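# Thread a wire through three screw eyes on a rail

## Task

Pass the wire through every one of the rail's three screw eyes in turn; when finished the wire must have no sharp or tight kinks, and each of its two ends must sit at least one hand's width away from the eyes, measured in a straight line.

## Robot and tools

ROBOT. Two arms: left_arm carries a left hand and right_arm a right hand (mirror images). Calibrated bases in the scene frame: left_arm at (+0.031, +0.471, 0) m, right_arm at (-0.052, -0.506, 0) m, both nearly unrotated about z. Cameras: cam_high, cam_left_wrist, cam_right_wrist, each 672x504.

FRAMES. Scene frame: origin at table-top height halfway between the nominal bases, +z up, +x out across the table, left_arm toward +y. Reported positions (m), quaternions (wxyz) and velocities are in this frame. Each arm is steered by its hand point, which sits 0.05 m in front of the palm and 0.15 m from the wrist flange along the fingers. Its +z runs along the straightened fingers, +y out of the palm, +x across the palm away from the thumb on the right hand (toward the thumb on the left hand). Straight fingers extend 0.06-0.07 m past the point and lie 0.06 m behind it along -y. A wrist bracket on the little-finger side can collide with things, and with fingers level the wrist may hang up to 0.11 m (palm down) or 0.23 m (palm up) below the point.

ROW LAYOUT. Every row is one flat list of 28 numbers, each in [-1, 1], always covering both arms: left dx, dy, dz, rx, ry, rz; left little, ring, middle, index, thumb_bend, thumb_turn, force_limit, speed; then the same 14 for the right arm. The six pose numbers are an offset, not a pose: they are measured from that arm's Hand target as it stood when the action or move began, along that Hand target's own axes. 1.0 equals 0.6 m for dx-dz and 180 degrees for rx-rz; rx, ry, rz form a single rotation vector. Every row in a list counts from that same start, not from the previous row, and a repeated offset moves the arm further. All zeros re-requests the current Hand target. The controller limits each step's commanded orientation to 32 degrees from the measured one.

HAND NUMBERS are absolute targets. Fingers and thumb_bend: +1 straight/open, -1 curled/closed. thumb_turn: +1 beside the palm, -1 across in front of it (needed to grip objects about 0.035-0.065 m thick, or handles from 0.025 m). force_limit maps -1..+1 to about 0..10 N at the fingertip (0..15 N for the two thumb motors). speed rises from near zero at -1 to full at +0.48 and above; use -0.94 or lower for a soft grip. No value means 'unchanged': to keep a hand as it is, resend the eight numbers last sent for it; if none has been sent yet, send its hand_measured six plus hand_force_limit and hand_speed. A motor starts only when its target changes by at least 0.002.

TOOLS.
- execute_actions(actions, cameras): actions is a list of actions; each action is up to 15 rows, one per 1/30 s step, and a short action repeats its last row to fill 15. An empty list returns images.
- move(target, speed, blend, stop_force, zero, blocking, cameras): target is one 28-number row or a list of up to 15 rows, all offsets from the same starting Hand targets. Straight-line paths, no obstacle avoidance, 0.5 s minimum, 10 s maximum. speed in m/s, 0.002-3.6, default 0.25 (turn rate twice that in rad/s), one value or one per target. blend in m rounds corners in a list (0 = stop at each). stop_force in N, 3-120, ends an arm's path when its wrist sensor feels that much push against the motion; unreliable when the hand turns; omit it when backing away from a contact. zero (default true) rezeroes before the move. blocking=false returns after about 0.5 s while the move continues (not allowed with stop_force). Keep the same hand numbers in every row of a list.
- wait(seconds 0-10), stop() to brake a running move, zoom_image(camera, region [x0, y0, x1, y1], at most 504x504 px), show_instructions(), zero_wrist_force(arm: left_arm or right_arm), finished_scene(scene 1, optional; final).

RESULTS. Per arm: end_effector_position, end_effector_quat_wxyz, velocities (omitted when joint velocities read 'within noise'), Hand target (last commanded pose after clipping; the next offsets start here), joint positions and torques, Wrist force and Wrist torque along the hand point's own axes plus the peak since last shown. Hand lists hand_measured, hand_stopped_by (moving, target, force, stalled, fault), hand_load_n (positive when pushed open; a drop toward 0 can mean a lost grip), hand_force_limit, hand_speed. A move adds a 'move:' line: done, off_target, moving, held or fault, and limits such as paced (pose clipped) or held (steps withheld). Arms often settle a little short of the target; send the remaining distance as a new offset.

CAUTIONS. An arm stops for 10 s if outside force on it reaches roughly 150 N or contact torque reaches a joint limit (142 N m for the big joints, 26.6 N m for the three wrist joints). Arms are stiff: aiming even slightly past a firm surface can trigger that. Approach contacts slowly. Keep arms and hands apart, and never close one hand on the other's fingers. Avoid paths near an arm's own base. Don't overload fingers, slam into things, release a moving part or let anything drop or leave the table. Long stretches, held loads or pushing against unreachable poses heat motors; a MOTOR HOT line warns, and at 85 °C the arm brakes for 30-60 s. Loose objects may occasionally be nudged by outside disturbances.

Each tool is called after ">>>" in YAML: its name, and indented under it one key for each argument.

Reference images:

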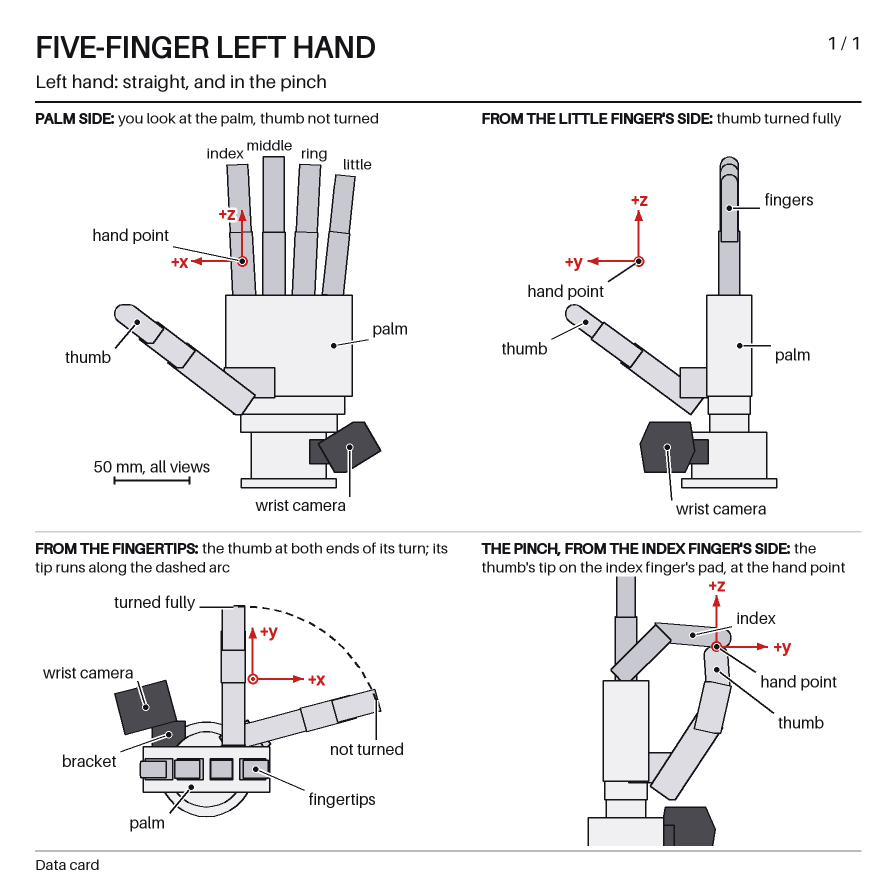

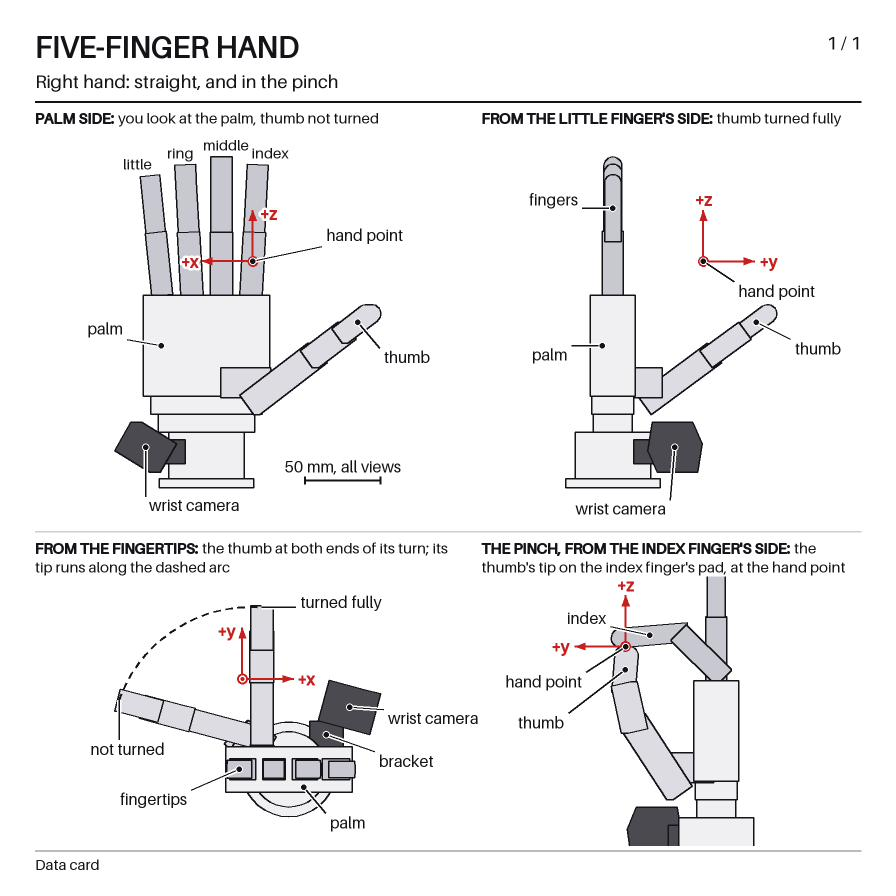

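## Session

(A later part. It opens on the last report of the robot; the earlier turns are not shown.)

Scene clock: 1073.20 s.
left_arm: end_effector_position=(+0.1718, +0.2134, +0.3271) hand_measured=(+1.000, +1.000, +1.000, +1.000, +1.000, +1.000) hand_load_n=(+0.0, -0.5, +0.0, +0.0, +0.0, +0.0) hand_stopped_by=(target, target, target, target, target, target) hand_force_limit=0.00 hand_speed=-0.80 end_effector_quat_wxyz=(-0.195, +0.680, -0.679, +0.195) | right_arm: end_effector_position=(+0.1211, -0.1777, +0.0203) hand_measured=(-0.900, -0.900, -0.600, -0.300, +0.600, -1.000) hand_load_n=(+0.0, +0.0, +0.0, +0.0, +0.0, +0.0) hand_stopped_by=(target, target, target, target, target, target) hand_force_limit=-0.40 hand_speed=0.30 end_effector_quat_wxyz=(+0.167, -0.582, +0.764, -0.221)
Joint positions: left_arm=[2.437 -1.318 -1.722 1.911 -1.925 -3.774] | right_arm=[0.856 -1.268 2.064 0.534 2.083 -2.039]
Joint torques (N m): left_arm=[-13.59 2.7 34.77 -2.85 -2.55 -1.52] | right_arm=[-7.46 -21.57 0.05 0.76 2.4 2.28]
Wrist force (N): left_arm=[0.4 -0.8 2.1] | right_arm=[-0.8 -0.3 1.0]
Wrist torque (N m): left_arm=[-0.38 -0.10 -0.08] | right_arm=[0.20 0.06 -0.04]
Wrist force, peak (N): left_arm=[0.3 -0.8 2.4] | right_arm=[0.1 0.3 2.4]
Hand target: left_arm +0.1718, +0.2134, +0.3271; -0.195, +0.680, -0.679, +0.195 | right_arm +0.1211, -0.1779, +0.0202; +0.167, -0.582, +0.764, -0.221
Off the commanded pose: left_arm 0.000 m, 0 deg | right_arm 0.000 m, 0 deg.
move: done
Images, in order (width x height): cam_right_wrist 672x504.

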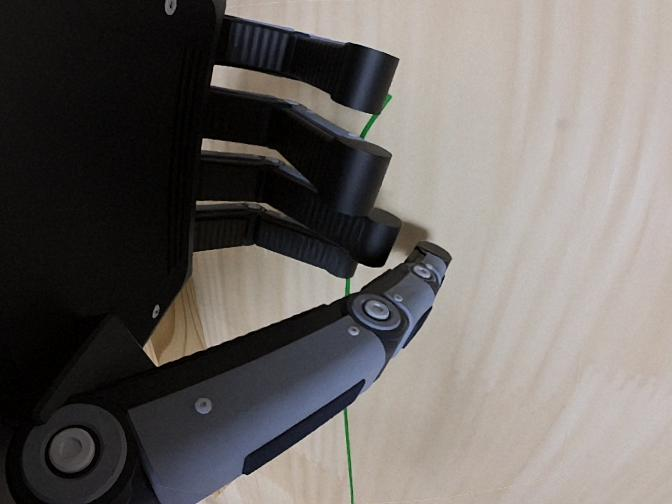

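>>> move:
  target: [0,0,0,0,0,0,1,1,1,1,1,1,0,-0.8,0,-0.0113,0.0185,0,0,0,-0.9,-0.9,-0.6,-0.3,0.6,-1,-0.4,0.3]
  cameras: []
  speed: 0.1

>>> move:
  target: [0,0,0,0,0,0,1,1,1,1,1,1,0,-0.8,0,0.0155,0.0248,0,0,0,-0.9,-0.9,-0.6,-0.3,0.6,-1,-0.4,0.3]
  cameras: ["cam_right_wrist"]
  speed: 0.01
  stop_force: 4

>>> zoom_image:
  camera: "cam_right_wrist"
  region: [270, 100, 470, 320]

Scene clock: 1080.87 s.
left_arm: end_effector_position=(+0.1718, +0.2134, +0.3271) hand_measured=(+1.000, +1.000, +1.000, +1.000, +1.000, +1.000) hand_load_n=(+0.0, +0.0, +0.0, +0.0, +0.0, +0.0) hand_stopped_by=(target, target, target, target, target, target) hand_force_limit=0.00 hand_speed=-0.80 end_effector_quat_wxyz=(-0.195, +0.680, -0.679, +0.195) | right_arm: end_effector_position=(+0.1323, -0.1810, +0.0143) hand_measured=(-0.900, -0.900, -0.600, -0.300, +0.600, -1.000) hand_load_n=(+0.5, +0.0, +0.0, +0.0, +0.0, +0.0) hand_stopped_by=(target, target, target, target, target, target) hand_force_limit=-0.40 hand_speed=0.30 end_effector_quat_wxyz=(+0.167, -0.582, +0.764, -0.221) end_effector_velocity=(-0.002, +0.000, +0.000) end_effector_angular_velocity=(+0.000, +0.002, -0.002)
Joint positions: left_arm=[2.437 -1.318 -1.722 1.911 -1.925 -3.774] | right_arm=[0.821 -1.261 2.069 0.504 2.075 -2.078]
Joint velocities: left_arm=[within noise] | right_arm=[0.004 0 0 0.005 0.001 0.007]
Joint torques (N m): left_arm=[-13.1 2.2 34.81 -2.74 -2.47 -1.39] | right_arm=[7.22 -29.95 -4.61 3.38 1.7 2.48]
Wrist force (N): left_arm=[0.3 -0.8 1.8] | right_arm=[-0.7 -0.2 0.6]
Wrist torque (N m): left_arm=[-0.37 -0.09 -0.08] | right_arm=[0.24 0.05 -0.02]
Wrist force, peak (N): left_arm=[0.3 -0.8 2.3] | right_arm=[-1.2 -0.2 0.8]
Hand target: left_arm +0.1718, +0.2134, +0.3271; -0.195, +0.680, -0.679, +0.195 | right_arm +0.1323, -0.1810, +0.0144; +0.167, -0.582, +0.764, -0.221
Off the commanded pose: left_arm 0.000 m, 0 deg | right_arm 0.000 m, 0 deg.
move: done
No camera images: "cameras" was empty.

Scene clock: 1082.43 s.
left_arm: end_effector_position=(+0.1718, +0.2134, +0.3271) hand_measured=(+1.000, +1.000, +1.000, +1.000, +1.000, +1.000) hand_load_n=(+0.0, +0.0, +0.0, +0.0, +0.0, +0.0) hand_stopped_by=(target, target, target, target, target, target) hand_force_limit=0.00 hand_speed=-0.80 end_effector_quat_wxyz=(-0.195, +0.680, -0.679, +0.195) | right_arm: end_effector_position=(+0.1323, -0.1810, +0.0092) hand_measured=(-0.900, -0.900, -0.600, -0.300, +0.600, -1.000) hand_load_n=(+0.0, +0.0, +0.0, -3.5, +0.0, +0.0) hand_stopped_by=(target, target, target, target, target, target) hand_force_limit=-0.40 hand_speed=0.30 end_effector_quat_wxyz=(+0.167, -0.582, +0.764, -0.221)
Joint positions: left_arm=[2.437 -1.318 -1.722 1.911 -1.925 -3.774] | right_arm=[0.821 -1.251 2.073 0.489 2.075 -2.077]
Joint torques (N m): left_arm=[-13.86 2.1 33.9 -2.7 -2.35 -1.46] | right_arm=[9.03 -28.89 -22.72 1.24 -0.35 1.95]
Wrist force (N): left_arm=[0.4 -0.7 1.7] | right_arm=[-0.6 -3.1 -2.0]
Wrist torque (N m): left_arm=[-0.35 -0.11 -0.08] | right_arm=[0.17 0.05 -0.06]
Wrist force, peak (N): left_arm=[0.2 -1.0 2.1] | right_arm=[-0.7 -6.1 -3.9]
Hand target: left_arm +0.1718, +0.2134, +0.3271; -0.195, +0.680, -0.679, +0.195 | right_arm +0.1323, -0.1810, +0.0092; +0.167, -0.582, +0.764, -0.221 (not the last commanded pose)
Off the commanded pose: left_arm 0.000 m, 0 deg | right_arm 0.012 m, 0 deg.
move: contact (right_arm)
Images, in order (width x height): cam_right_wrist 672x504.

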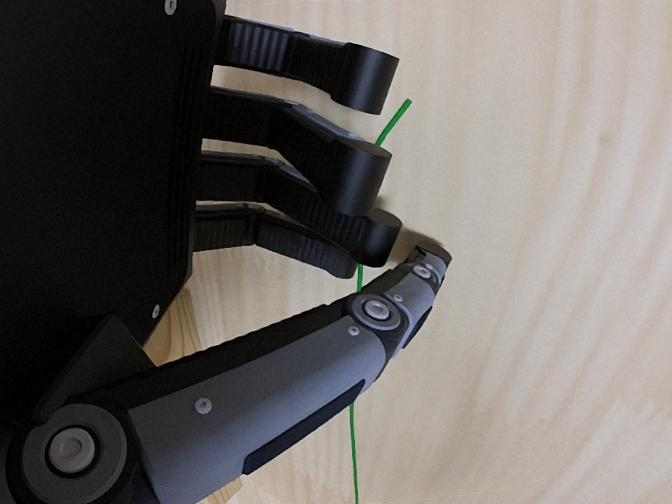

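Scaled by 2.291 from the camera's 672x504 image, which has a finer 960x720 frame.

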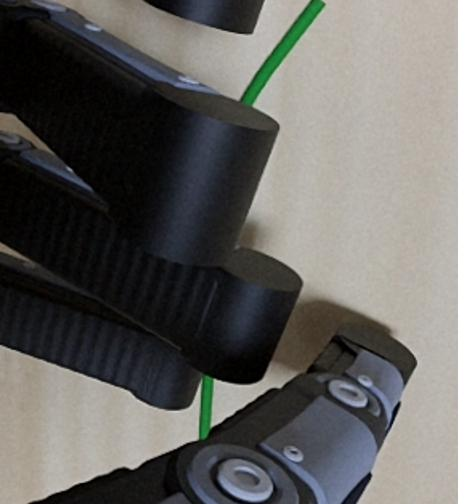

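>>> move:
  target: [0,0,0,0,0,0,1,1,1,1,1,1,0,-0.8,0,-0.0028,0.0018,0,0,0,-0.9,-0.9,-0.6,-0.3,0.6,-1,-0.4,0.3]
  cameras: ["cam_right_wrist","cam_left_wrist"]
  speed: 0.01

>>> zoom_image:
  camera: "cam_left_wrist"
  region: [140, 200, 300, 420]

>>> zoom_image:
  camera: "cam_right_wrist"
  region: [270, 50, 470, 300]

Scene clock: 1088.97 s.
left_arm: end_effector_position=(+0.1718, +0.2134, +0.3271) hand_measured=(+1.000, +1.000, +1.000, +1.000, +1.000, +1.000) hand_load_n=(+0.0, +0.0, -0.5, +0.0, +0.0, +0.0) hand_stopped_by=(target, target, target, target, target, target) hand_force_limit=0.00 hand_speed=-0.80 end_effector_quat_wxyz=(-0.195, +0.680, -0.679, +0.195) | right_arm: end_effector_position=(+0.1343, -0.1815, +0.0091) hand_measured=(-0.900, -0.900, -0.600, -0.300, +0.600, -1.000) hand_load_n=(+0.0, +0.0, +0.0, +0.5, +0.0, +0.0) hand_stopped_by=(target, target, target, target, target, target) hand_force_limit=-0.40 hand_speed=0.30 end_effector_quat_wxyz=(+0.167, -0.582, +0.764, -0.221)
Joint positions: left_arm=[2.437 -1.318 -1.722 1.911 -1.925 -3.774] | right_arm=[0.815 -1.252 2.073 0.487 2.073 -2.084]
Joint torques (N m): left_arm=[-13.74 2.24 35.01 -2.69 -2.52 -1.38] | right_arm=[0.29 -29.66 -23.1 1.32 -0.44 -0.63]
Wrist force (N): left_arm=[0.3 -0.9 1.8] | right_arm=[-0.5 -0.2 0.8]
Wrist torque (N m): left_arm=[-0.37 -0.08 -0.09] | right_arm=[0.24 0.02 0.05]
Wrist force, peak (N): left_arm=[0.3 -0.5 2.3] | right_arm=[-0.5 -3.7 -2.2]
Hand target: left_arm +0.1718, +0.2134, +0.3271; -0.195, +0.680, -0.679, +0.195 | right_arm +0.1343, -0.1815, +0.0091; +0.167, -0.582, +0.764, -0.221
Off the commanded pose: left_arm 0.000 m, 0 deg | right_arm 0.000 m, 0 deg.
move: done
Images, in order (width x height): cam_left_wrist 672x504, cam_right_wrist 672x504.

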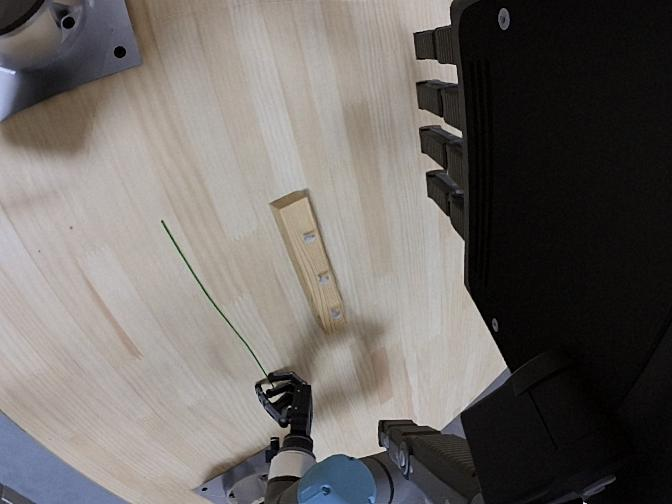

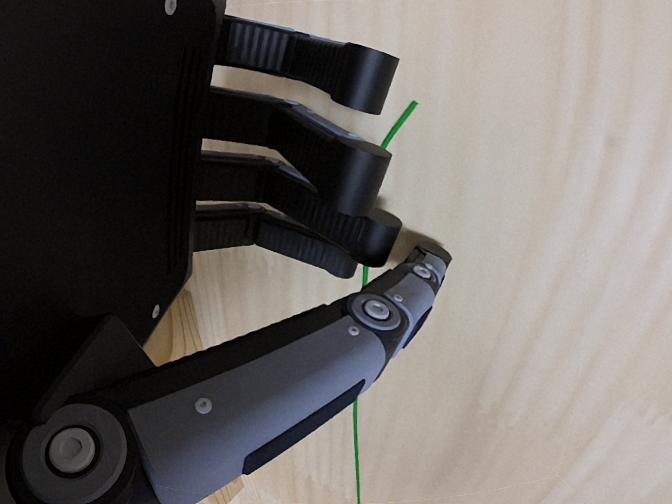

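Scaled by 2.291 from the camera's 672x504 image, which has a finer 960x720 frame.

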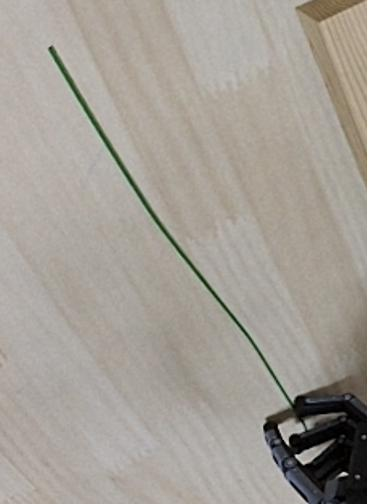

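Scaled by 2.016 from the camera's 672x504 image, which has a finer 960x720 frame.

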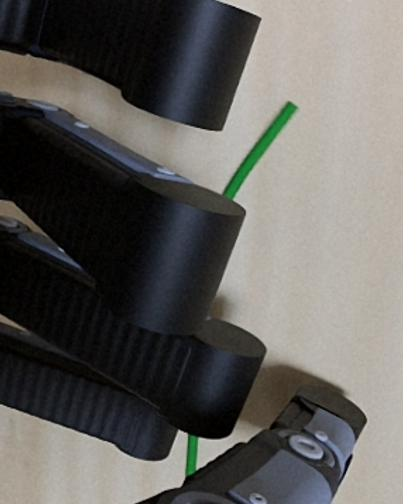

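>>> move:
  target: [0.1223,0.2658,0.231,-0.174,0.1625,-0.0463,1,1,1,1,1,1,0,-0.8,0,-0.05,-0.05,0,0,0,-0.9,-0.9,-0.6,-0.3,0.6,-1,-0.4,0.3]
  cameras: ["cam_right_wrist","cam_left_wrist"]

Scene clock: 1222.57 s.
left_arm: end_effector_position=(+0.1102, +0.1401, +0.1250) hand_measured=(+1.000, +1.000, +1.000, +1.000, +1.000, +1.000) hand_load_n=(+0.0, +0.0, +0.0, +0.0, +0.0, +0.0) hand_stopped_by=(target, target, target, target, target, target) hand_force_limit=0.00 hand_speed=-0.80 end_effector_quat_wxyz=(+0.183, +0.683, -0.683, +0.183) | right_arm: end_effector_position=(+0.1434, -0.1839, +0.0506) hand_measured=(-0.900, -0.900, -0.600, -0.300, +0.600, -1.000) hand_load_n=(+0.0, +0.0, +0.0, +0.0, +0.0, +0.0) hand_stopped_by=(target, target, target, target, target, target) hand_force_limit=-0.40 hand_speed=0.30 end_effector_quat_wxyz=(+0.167, -0.582, +0.765, -0.221)
Joint positions: left_arm=[2.865 -1.515 -2.3 2.404 -1.07 -3.466] | right_arm=[0.788 -1.33 2.033 0.591 2.066 -2.114]
Joint torques (N m): left_arm=[6 7.11 9.18 -0.5 3.99 1.65] | right_arm=[7.33 -16.49 -1.06 0.84 0.58 2.16]
Wrist force (N): left_arm=[1.1 -0.2 0.9] | right_arm=[-0.5 -0.4 0.8]
Wrist torque (N m): left_arm=[-0.18 -0.30 0.08] | right_arm=[0.19 0.03 0.04]
Wrist force, peak (N): left_arm=[0.4 -0.7 2.2] | right_arm=[-1.0 0.1 1.1]
Hand target: left_arm +0.1101, +0.1401, +0.1250; +0.183, +0.683, -0.683, +0.183 | right_arm +0.1434, -0.1839, +0.0505; +0.167, -0.582, +0.764, -0.221
Off the commanded pose: left_arm 0.000 m, 0 deg | right_arm 0.000 m, 0 deg.
move: done
Images, in order (width x height): cam_left_wrist 672x504, cam_right_wrist 672x504.

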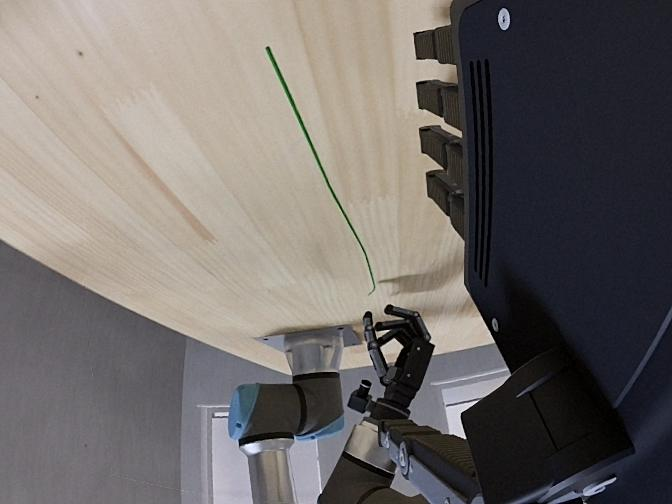

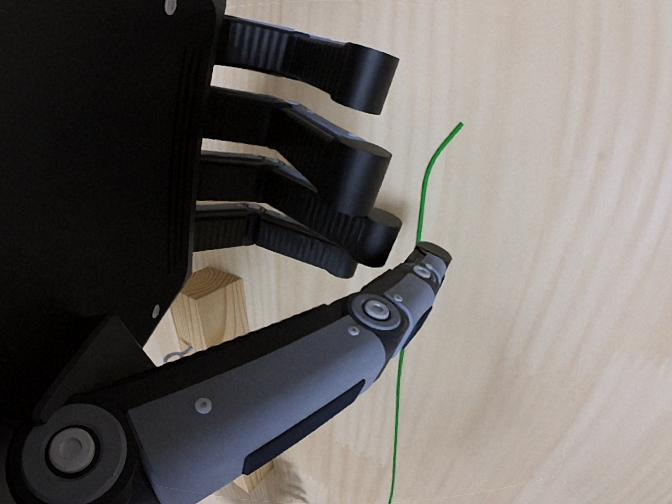

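>>> move:
  target: [0,0,0,0,0,0,1,1,1,1,1,1,0,-0.8,-0.0083,0.0485,0.0297,0,-0.0453,-0.0726,-0.9,-0.9,-0.6,-0.3,0.5,-1,-0.4,0.3]
  cameras: ["cam_right_wrist","cam_left_wrist"]

>>> zoom_image:
  camera: "cam_left_wrist"
  region: [240, 30, 480, 350]

Scene clock: 1257.97 s.
left_arm: end_effector_position=(+0.1101, +0.1401, +0.1250) hand_measured=(+1.000, +1.000, +1.000, +1.000, +1.000, +1.000) hand_load_n=(+0.0, +0.0, +0.0, -0.5, +0.0, +0.0) hand_stopped_by=(target, target, target, target, target, target) hand_force_limit=0.00 hand_speed=-0.80 end_effector_quat_wxyz=(+0.183, +0.683, -0.683, +0.183) | right_arm: end_effector_position=(+0.1301, -0.1753, +0.0199) hand_measured=(-0.900, -0.900, -0.600, -0.300, +0.500, -1.000) hand_load_n=(+0.0, +0.0, +0.0, +0.0, +0.0, +0.0) hand_stopped_by=(target, target, target, target, target, target) hand_force_limit=-0.40 hand_speed=0.30 end_effector_quat_wxyz=(-0.194, +0.679, -0.680, +0.197)
Joint positions: left_arm=[2.865 -1.516 -2.3 2.404 -1.07 -3.466] | right_arm=[0.775 -1.339 2.109 0.397 1.971 -2.408]
Joint torques (N m): left_arm=[11.85 6.04 3.6 -0.56 3.32 1.74] | right_arm=[8.22 -22.57 -24.21 0.41 0.51 -2.28]
Wrist force (N): left_arm=[0.7 -0.1 1.2] | right_arm=[-0.6 -0.4 0.8]
Wrist torque (N m): left_arm=[-0.16 -0.24 0.04] | right_arm=[0.22 0.04 -0.10]
Wrist force, peak (N): left_arm=[1.0 -0.1 1.5] | right_arm=[-1.0 -0.5 0.9]
Hand target: left_arm +0.1101, +0.1401, +0.1250; +0.183, +0.683, -0.683, +0.183 | right_arm +0.1301, -0.1752, +0.0199; -0.194, +0.679, -0.680, +0.197
Off the commanded pose: left_arm 0.000 m, 0 deg | right_arm 0.000 m, 0 deg.
move: done
Images, in order (width x height): cam_left_wrist 672x504, cam_right_wrist 672x504.

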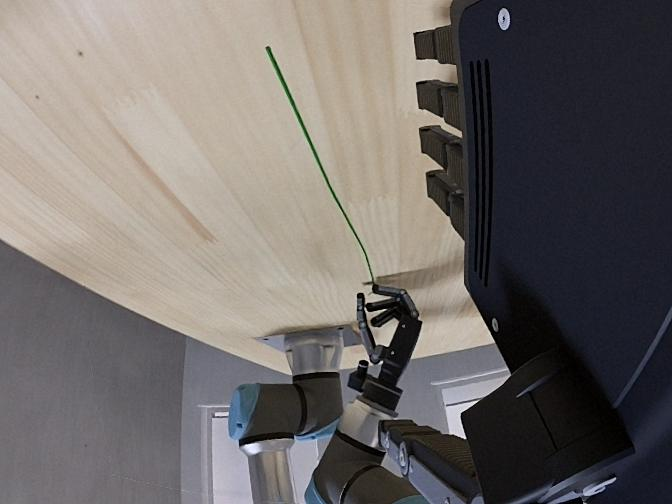

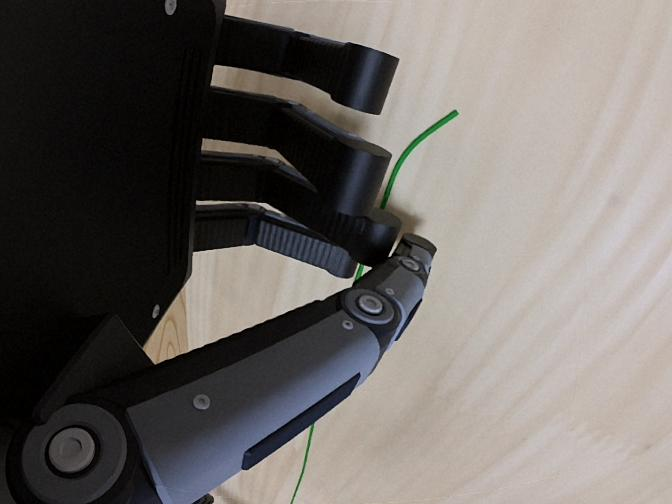

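Scaled by 1.575 from the camera's 672x504 image, which has a finer 960x720 frame.

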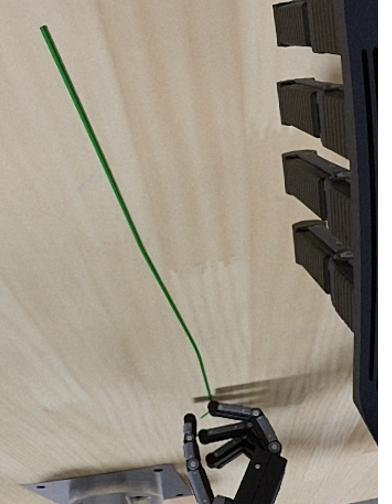

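>>> move:
  target: [0,0,0,0,0,0,1,1,1,1,1,1,0,-0.8,0,0.017,0.0228,0,0,0,-0.9,-0.9,-0.6,-0.3,0.5,-1,-0.4,0.3]
  cameras: ["cam_right_wrist","cam_left_wrist"]
  speed: 0.01
  stop_force: 4

>>> zoom_image:
  camera: "cam_left_wrist"
  region: [320, 220, 460, 340]

Scene clock: 1264.50 s.
left_arm: end_effector_position=(+0.1101, +0.1401, +0.1250) hand_measured=(+1.000, +1.000, +1.000, +1.000, +1.000, +1.000) hand_load_n=(+0.0, +0.0, +0.0, +0.0, +0.0, +0.0) hand_stopped_by=(target, target, target, target, target, target) hand_force_limit=0.00 hand_speed=-0.80 end_effector_quat_wxyz=(+0.183, +0.683, -0.683, +0.183) | right_arm: end_effector_position=(+0.1293, -0.1752, +0.0097) hand_measured=(-0.900, -0.900, -0.600, -0.300, +0.500, -1.000) hand_load_n=(+0.0, +0.0, +0.0, -2.5, +0.0, +0.0) hand_stopped_by=(target, target, target, target, target, target) hand_force_limit=-0.40 hand_speed=0.30 end_effector_quat_wxyz=(-0.194, +0.679, -0.680, +0.197)
Joint positions: left_arm=[2.865 -1.516 -2.3 2.404 -1.07 -3.466] | right_arm=[0.778 -1.32 2.12 0.368 1.972 -2.406]
Joint torques (N m): left_arm=[12.03 6.56 3.64 -0.86 3.36 1.72] | right_arm=[-6.52 -26.96 -22.66 1.29 -1.09 -2.22]
Wrist force (N): left_arm=[0.8 -0.2 0.8] | right_arm=[-0.9 -3.1 -1.5]
Wrist torque (N m): left_arm=[-0.15 -0.26 0.04] | right_arm=[0.20 0.09 -0.13]
Wrist force, peak (N): left_arm=[1.1 -0.4 1.5] | right_arm=[-0.6 -7.2 -3.4]
Hand target: left_arm +0.1101, +0.1401, +0.1250; +0.183, +0.683, -0.683, +0.183 | right_arm +0.1293, -0.1752, +0.0097; -0.195, +0.679, -0.680, +0.197 (not the last commanded pose)
Off the commanded pose: left_arm 0.000 m, 0 deg | right_arm 0.007 m, 0 deg.
move: contact (right_arm)
Images, in order (width x height): cam_left_wrist 672x504, cam_right_wrist 672x504.

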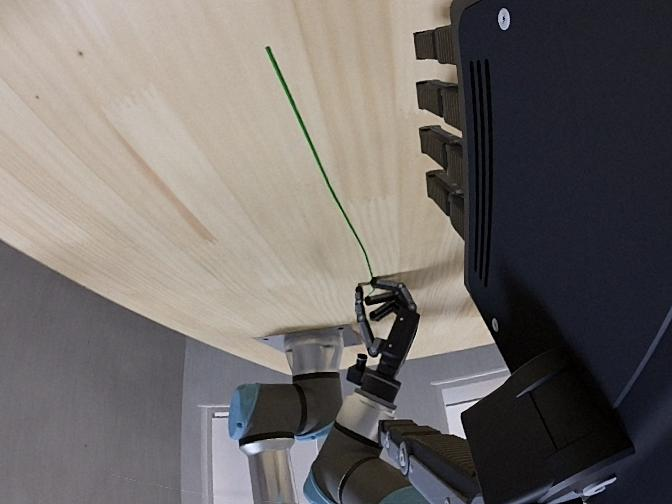

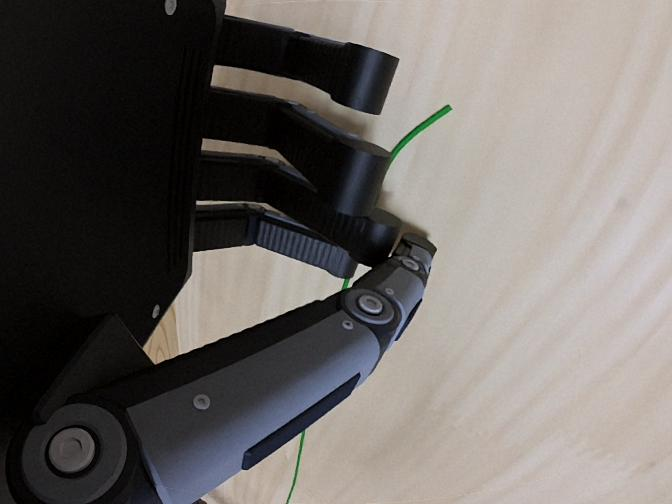

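Scaled by 3.600 from the camera's 672x504 image, which has a finer 960x720 frame.

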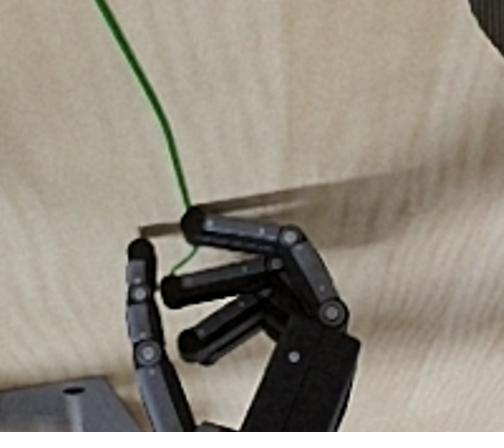

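>>> move:
  target: [0,0,0,0,0,0,1,1,1,1,1,1,0,-0.8,0,-0.0024,0.0015,0,0,0,-0.9,-0.9,-0.6,-0.3,0.5,-1,-0.4,0.3]
  cameras: ["cam_right_wrist","cam_left_wrist"]
  speed: 0.01

>>> zoom_image:
  camera: "cam_left_wrist"
  region: [320, 220, 460, 340]

>>> zoom_image:
  camera: "cam_left_wrist"
  region: [240, 30, 480, 350]

Scene clock: 1269.17 s.
left_arm: end_effector_position=(+0.1101, +0.1401, +0.1250) hand_measured=(+1.000, +1.000, +1.000, +1.000, +1.000, +1.000) hand_load_n=(+0.5, +0.0, +0.0, +0.0, +0.0, +0.0) hand_stopped_by=(target, target, target, target, target, target) hand_force_limit=0.00 hand_speed=-0.80 end_effector_quat_wxyz=(+0.183, +0.683, -0.683, +0.183) | right_arm: end_effector_position=(+0.1310, -0.1752, +0.0097) hand_measured=(-0.900, -0.900, -0.600, -0.300, +0.500, -1.000) hand_load_n=(+0.0, +0.0, +0.0, -1.0, +0.0, +0.0) hand_stopped_by=(target, target, target, target, target, target) hand_force_limit=-0.40 hand_speed=0.30 end_effector_quat_wxyz=(-0.195, +0.679, -0.680, +0.197)
Joint positions: left_arm=[2.865 -1.516 -2.3 2.404 -1.07 -3.466] | right_arm=[0.773 -1.319 2.118 0.367 1.97 -2.41]
Joint torques (N m): left_arm=[12.11 6.41 3.46 -0.99 3.35 1.64] | right_arm=[-2.18 -17.13 -22.04 0.7 -0.51 -1.21]
Wrist force (N): left_arm=[0.9 -0.3 1.1] | right_arm=[-1.3 -0.7 0.0]
Wrist torque (N m): left_arm=[-0.19 -0.27 0.05] | right_arm=[0.23 0.10 0.02]
Wrist force, peak (N): left_arm=[1.1 -0.3 1.4] | right_arm=[-0.9 -4.0 -1.5]
Hand target: left_arm +0.1101, +0.1401, +0.1250; +0.183, +0.683, -0.683, +0.183 | right_arm +0.1310, -0.1752, +0.0097; -0.195, +0.679, -0.680, +0.197
Off the commanded pose: left_arm 0.000 m, 0 deg | right_arm 0.000 m, 0 deg.
move: done
Images, in order (width x height): cam_left_wrist 672x504, cam_right_wrist 672x504.

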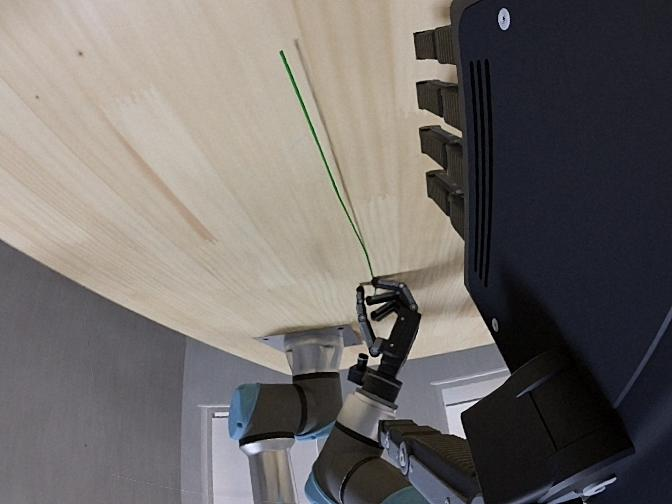

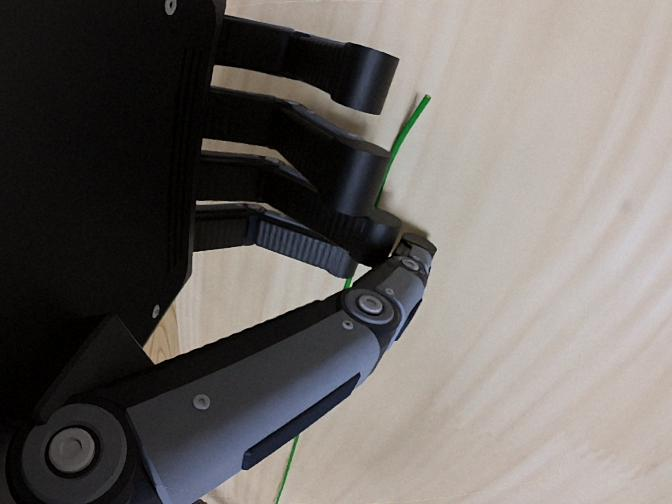

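Scaled by 3.600 from the camera's 672x504 image, which has a finer 960x720 frame.

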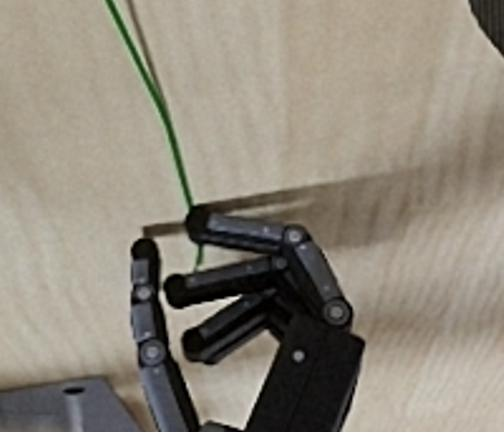

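Scaled by 1.575 from the camera's 672x504 image, which has a finer 960x720 frame.

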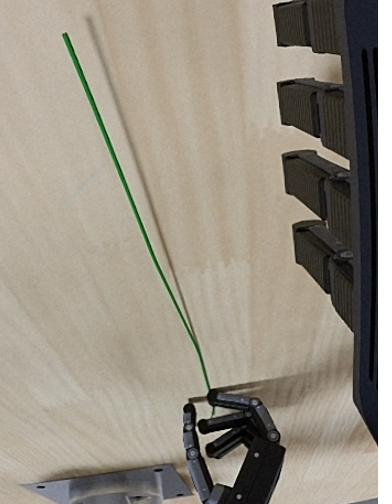

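>>> move:
  target: [0,0,0,0,0,0,-0.65,-0.65,-0.4,-0.4,0.85,-1,-0.4,0.3,0,0,0,0,0,0,-0.9,-0.9,-0.6,-0.3,0.5,-1,-0.4,0.3]
  cameras: []

>>> move:
  target: [0.109,-0.0417,0.111,0.174,-0.1625,0.0463,-0.65,-0.65,-0.4,-0.4,0.85,-1,-0.4,0.3,0,0,0,0,0,0,-0.9,-0.9,-0.6,-0.3,0.5,-1,-0.4,0.3]
  cameras: ["cam_left_wrist","cam_right_wrist"]

Scene clock: 1322.70 s.
left_arm: end_effector_position=(+0.1101, +0.1401, +0.1250) hand_measured=(-0.650, -0.650, -0.400, -0.400, +0.850, -1.000) hand_load_n=(+0.0, +0.5, +0.0, +0.0, +0.0, +0.0) hand_stopped_by=(target, target, target, target, target, target) hand_force_limit=-0.40 hand_speed=0.30 end_effector_quat_wxyz=(+0.183, +0.683, -0.683, +0.183) | right_arm: end_effector_position=(+0.1310, -0.1752, +0.0097) hand_measured=(-0.900, -0.900, -0.600, -0.300, +0.500, -1.000) hand_load_n=(+0.0, +0.0, +0.0, -1.0, +0.0, +0.0) hand_stopped_by=(target, target, target, target, target, target) hand_force_limit=-0.40 hand_speed=0.30 end_effector_quat_wxyz=(-0.195, +0.679, -0.680, +0.197)
Joint positions: left_arm=[2.865 -1.516 -2.3 2.404 -1.07 -3.466] | right_arm=[0.773 -1.319 2.118 0.367 1.97 -2.41]
Joint torques (N m): left_arm=[12.54 6.65 3.65 -1.28 2.97 1.67] | right_arm=[9.25 -25.44 -0.08 2.48 1.98 2.29]
Wrist force (N): left_arm=[0.9 -0.2 0.9] | right_arm=[-0.7 -0.6 0.0]
Wrist torque (N m): left_arm=[-0.14 -0.25 0.06] | right_arm=[0.23 0.02 0.06]
Wrist force, peak (N): left_arm=[1.1 -0.6 1.4] | right_arm=[-1.1 -1.3 -0.3]
Hand target: left_arm +0.1101, +0.1401, +0.1250; +0.183, +0.683, -0.683, +0.183 | right_arm +0.1310, -0.1752, +0.0097; -0.195, +0.679, -0.680, +0.197
Off the commanded pose: left_arm 0.000 m, 0 deg | right_arm 0.000 m, 0 deg.
move: done
No camera images: "cameras" was empty.

Scene clock: 1324.73 s.
left_arm: end_effector_position=(+0.1351, +0.0502, +0.0999) hand_measured=(-0.650, -0.650, -0.400, -0.400, +0.850, -1.000) hand_load_n=(+0.0, +0.0, +0.0, +0.0, +0.0, +0.0) hand_stopped_by=(target, target, target, target, target, target) hand_force_limit=-0.40 hand_speed=0.30 end_effector_quat_wxyz=(-0.195, +0.680, -0.680, +0.195) | right_arm: end_effector_position=(+0.1310, -0.1752, +0.0097) hand_measured=(-0.900, -0.900, -0.600, -0.300, +0.500, -1.000) hand_load_n=(+0.0, +0.0, +0.0, -1.0, +0.0, +0.0) hand_stopped_by=(target, target, target, target, target, target) hand_force_limit=-0.40 hand_speed=0.30 end_effector_quat_wxyz=(-0.195, +0.679, -0.680, +0.197)
Joint positions: left_arm=[1.984 -1.875 -1.802 2.348 -2.08 -4.244] | right_arm=[0.773 -1.319 2.118 0.367 1.97 -2.41]
Joint torques (N m): left_arm=[-10.82 24.03 24.58 -3.17 -2.31 -1.71] | right_arm=[9.5 -26.22 -0.59 2.44 1.96 2.33]
Wrist force (N): left_arm=[0.3 -0.9 1.7] | right_arm=[-1.1 -0.8 -0.1]
Wrist torque (N m): left_arm=[-0.35 -0.09 -0.12] | right_arm=[0.23 0.08 0.03]
Wrist force, peak (N): left_arm=[0.4 -1.2 2.1] | right_arm=[-1.5 -0.9 -0.1]
Hand target: left_arm +0.1351, +0.0501, +0.1000; -0.195, +0.680, -0.679, +0.195 | right_arm +0.1310, -0.1752, +0.0097; -0.195, +0.679, -0.680, +0.197
Off the commanded pose: left_arm 0.000 m, 0 deg | right_arm 0.000 m, 0 deg.
move: done
Images, in order (width x height): cam_left_wrist 672x504, cam_right_wrist 672x504.

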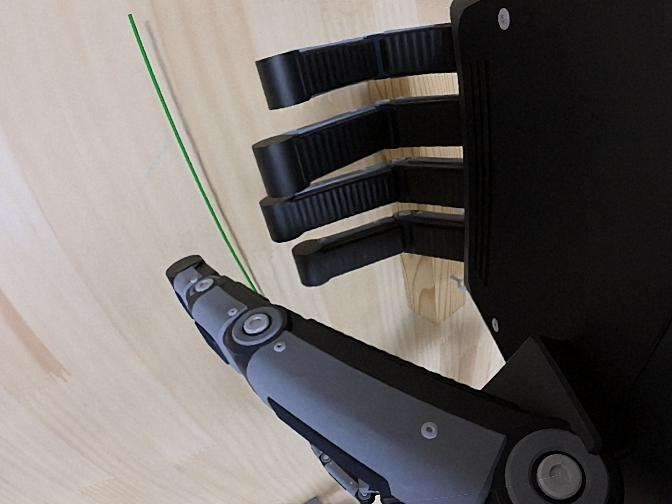

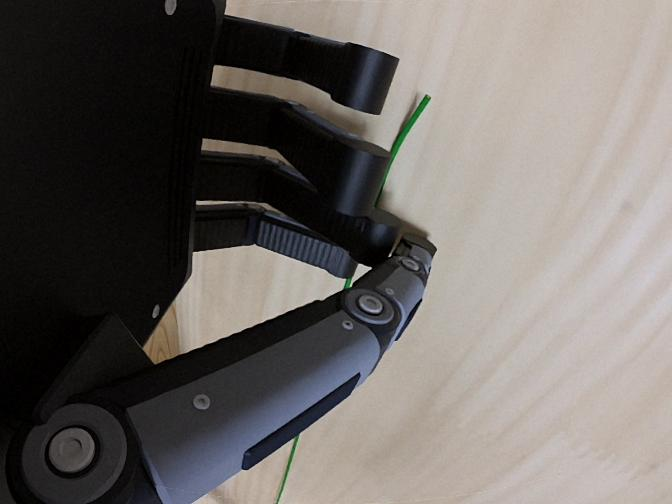

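>>> move:
  target: [0,0.0618,0.0989,0,0,0,-0.65,-0.65,-0.4,-0.4,0.85,-1,-0.4,0.3,0,0,0,0,0,0,-0.9,-0.9,-0.6,-0.3,0.5,-1,-0.4,0.3]
  cameras: ["cam_left_wrist","cam_right_wrist"]
  speed: 0.1

>>> zoom_image:
  camera: "cam_left_wrist"
  region: [100, 100, 400, 350]

Scene clock: 1343.27 s.
left_arm: end_effector_position=(+0.1351, +0.0503, +0.0300) hand_measured=(-0.650, -0.650, -0.400, -0.400, +0.850, -1.000) hand_load_n=(+0.0, +0.0, +0.0, +0.0, +0.0, +0.0) hand_stopped_by=(target, target, target, target, target, target) hand_force_limit=-0.40 hand_speed=0.30 end_effector_quat_wxyz=(-0.195, +0.680, -0.680, +0.195) | right_arm: end_effector_position=(+0.1310, -0.1752, +0.0097) hand_measured=(-0.900, -0.900, -0.600, -0.300, +0.500, -1.000) hand_load_n=(+0.0, +0.0, +0.0, -1.0, +0.0, +0.0) hand_stopped_by=(target, target, target, target, target, target) hand_force_limit=-0.40 hand_speed=0.30 end_effector_quat_wxyz=(-0.195, +0.679, -0.680, +0.197)
Joint positions: left_arm=[1.984 -1.975 -1.876 2.521 -2.08 -4.244] | right_arm=[0.773 -1.319 2.118 0.367 1.97 -2.41]
Joint torques (N m): left_arm=[11.64 29.62 30.86 -0.66 0.22 1.6] | right_arm=[8.46 -25.37 -1.18 2.43 2.05 2.21]
Wrist force (N): left_arm=[0.3 -0.9 1.9] | right_arm=[-1.1 -0.9 -0.1]
Wrist torque (N m): left_arm=[-0.38 -0.07 -0.11] | right_arm=[0.20 0.07 0.02]
Wrist force, peak (N): left_arm=[0.2 -0.2 2.9] | right_arm=[-1.4 -1.0 -0.1]
Hand target: left_arm +0.1351, +0.0502, +0.0300; -0.195, +0.680, -0.679, +0.195 | right_arm +0.1310, -0.1752, +0.0097; -0.195, +0.679, -0.680, +0.197
Off the commanded pose: left_arm 0.000 m, 0 deg | right_arm 0.000 m, 0 deg.
move: done
Images, in order (width x height): cam_left_wrist 672x504, cam_right_wrist 672x504.

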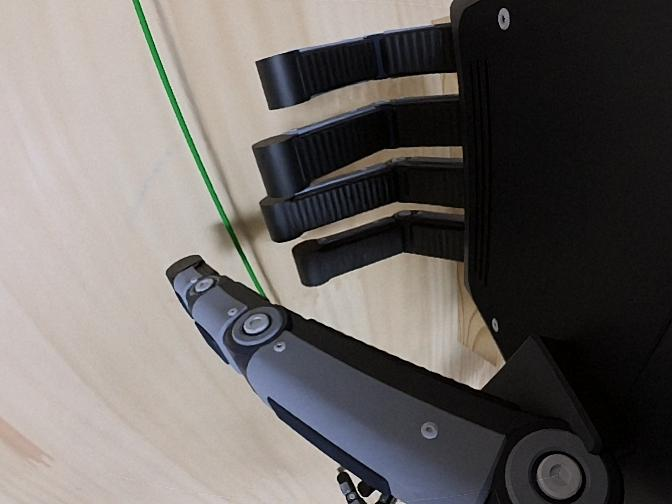

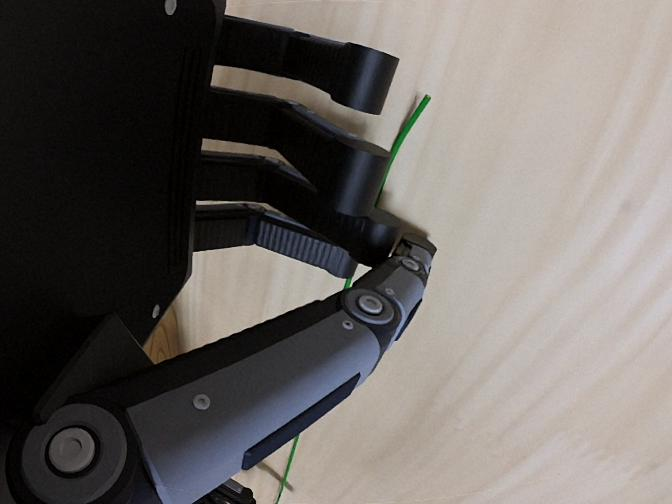

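Scaled by 1.680 from the camera's 672x504 image, which has a finer 960x720 frame.

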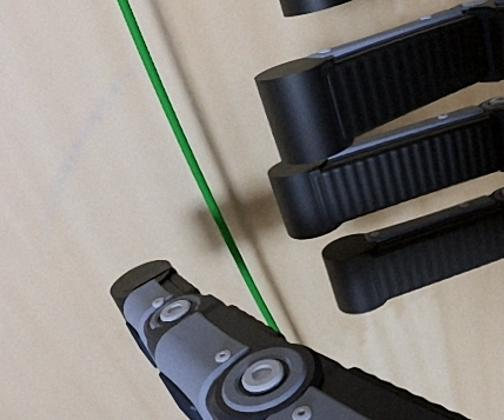

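>>> move:
  target: [0,0.0177,0.0283,0,0,0,-0.65,-0.65,-0.4,-0.4,0.85,-1,-0.4,0.3,0,0,0,0,0,0,-0.9,-0.9,-0.6,-0.3,0.5,-1,-0.4,0.3]
  cameras: ["cam_left_wrist"]
  speed: 0.03
  stop_force: 4

>>> zoom_image:
  camera: "cam_left_wrist"
  region: [100, 100, 400, 350]

Scene clock: 1369.30 s.
left_arm: end_effector_position=(+0.1351, +0.0502, +0.0100) hand_measured=(-0.650, -0.650, -0.400, -0.400, +0.850, -1.000) hand_load_n=(+0.0, +0.0, +0.0, +0.0, +0.0, +0.0) hand_stopped_by=(target, target, target, target, target, target) hand_force_limit=-0.40 hand_speed=0.30 end_effector_quat_wxyz=(-0.195, +0.680, -0.679, +0.195) | right_arm: end_effector_position=(+0.1310, -0.1752, +0.0097) hand_measured=(-0.900, -0.900, -0.600, -0.300, +0.500, -1.000) hand_load_n=(+0.0, +0.0, +0.0, -1.0, +0.0, +0.0) hand_stopped_by=(target, target, target, target, target, target) hand_force_limit=-0.40 hand_speed=0.30 end_effector_quat_wxyz=(-0.195, +0.679, -0.680, +0.197)
Joint positions: left_arm=[1.984 -2.008 -1.892 2.57 -2.08 -4.244] | right_arm=[0.773 -1.319 2.118 0.367 1.97 -2.41]
Joint torques (N m): left_arm=[12.4 42.14 29.56 -2 1.78 -0.18] | right_arm=[8.8 -25.54 -1.16 2.43 1.92 2.24]
Wrist force (N): left_arm=[0.4 -0.9 2.1] | right_arm=[-1.2 -0.9 -0.2]
Wrist torque (N m): left_arm=[-0.38 -0.10 -0.11] | right_arm=[0.22 0.09 0.02]
Wrist force, peak (N): left_arm=[0.4 -1.3 2.3] | right_arm=[-1.1 -1.2 -0.1]
Hand target: left_arm +0.1351, +0.0502, +0.0100; -0.195, +0.680, -0.679, +0.195 | right_arm +0.1310, -0.1752, +0.0097; -0.195, +0.679, -0.680, +0.197
Off the commanded pose: left_arm 0.000 m, 0 deg | right_arm 0.000 m, 0 deg.
move: done
Images, in order (width x height): cam_left_wrist 672x504.

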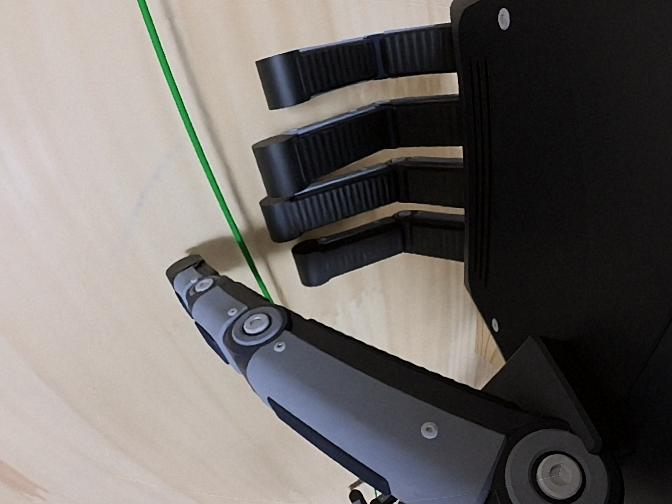

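Scaled by 1.680 from the camera's 672x504 image, which has a finer 960x720 frame.

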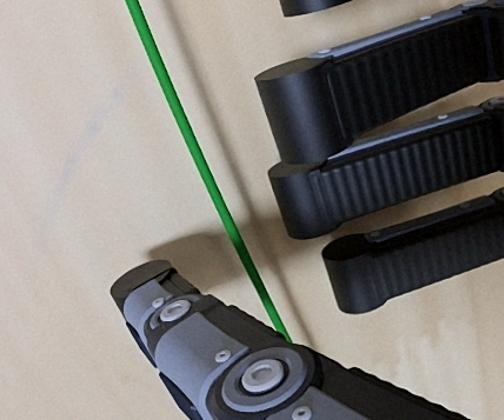

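>>> move:
  target: [0,0,0,0,0,0,-0.65,-0.65,-0.4,-0.4,0.3,-1,-0.2,-0.6,0,0,0,0,0,0,-0.9,-0.9,-0.6,-0.3,0.5,-1,-0.4,0.3]
  cameras: ["cam_left_wrist"]

>>> zoom_image:
  camera: "cam_left_wrist"
  region: [100, 100, 400, 350]

Scene clock: 1374.87 s.
left_arm: end_effector_position=(+0.1351, +0.0502, +0.0100) hand_measured=(-0.650, -0.650, -0.400, -0.400, +0.440, -1.000) hand_load_n=(+0.0, +0.0, +4.0, +0.0, +9.0, +1.0) hand_stopped_by=(target, target, target, target, force, target) hand_force_limit=-0.20 hand_speed=-0.60 end_effector_quat_wxyz=(-0.195, +0.680, -0.679, +0.195) | right_arm: end_effector_position=(+0.1310, -0.1752, +0.0097) hand_measured=(-0.900, -0.900, -0.600, -0.300, +0.500, -1.000) hand_load_n=(+0.0, +0.0, +0.0, -0.5, +0.0, +0.0) hand_stopped_by=(target, target, target, target, target, target) hand_force_limit=-0.40 hand_speed=0.30 end_effector_quat_wxyz=(-0.195, +0.679, -0.680, +0.197)
Joint positions: left_arm=[1.984 -2.008 -1.892 2.57 -2.08 -4.244] | right_arm=[0.773 -1.319 2.118 0.367 1.97 -2.41]
Joint torques (N m): left_arm=[10.61 42.1 28.62 -0.71 1.9 1.71] | right_arm=[8.15 -24.87 -2.38 2.41 1.99 2.24]
Wrist force (N): left_arm=[-0.2 -1.0 1.9] | right_arm=[-0.5 -1.2 0.6]
Wrist torque (N m): left_arm=[-0.40 -0.06 -0.11] | right_arm=[0.16 0.06 0.01]
Wrist force, peak (N): left_arm=[0.3 -1.1 2.3] | right_arm=[-1.1 -1.4 0.2]
Hand target: left_arm +0.1351, +0.0502, +0.0100; -0.195, +0.680, -0.679, +0.195 | right_arm +0.1310, -0.1752, +0.0097; -0.195, +0.679, -0.680, +0.197
Off the commanded pose: left_arm 0.000 m, 0 deg | right_arm 0.000 m, 0 deg.
move: done
Images, in order (width x height): cam_left_wrist 672x504.

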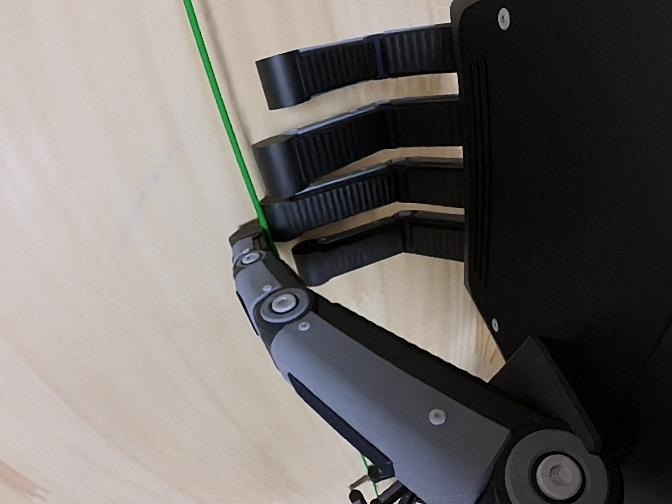

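Scaled by 1.680 from the camera's 672x504 image, which has a finer 960x720 frame.

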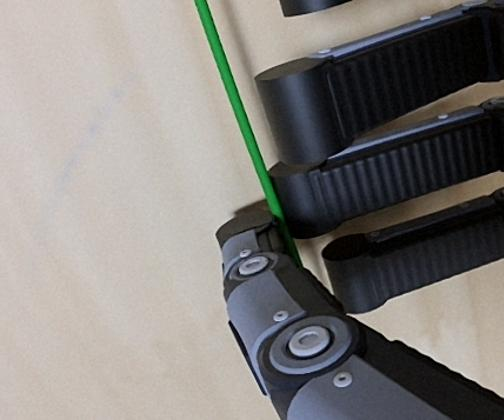

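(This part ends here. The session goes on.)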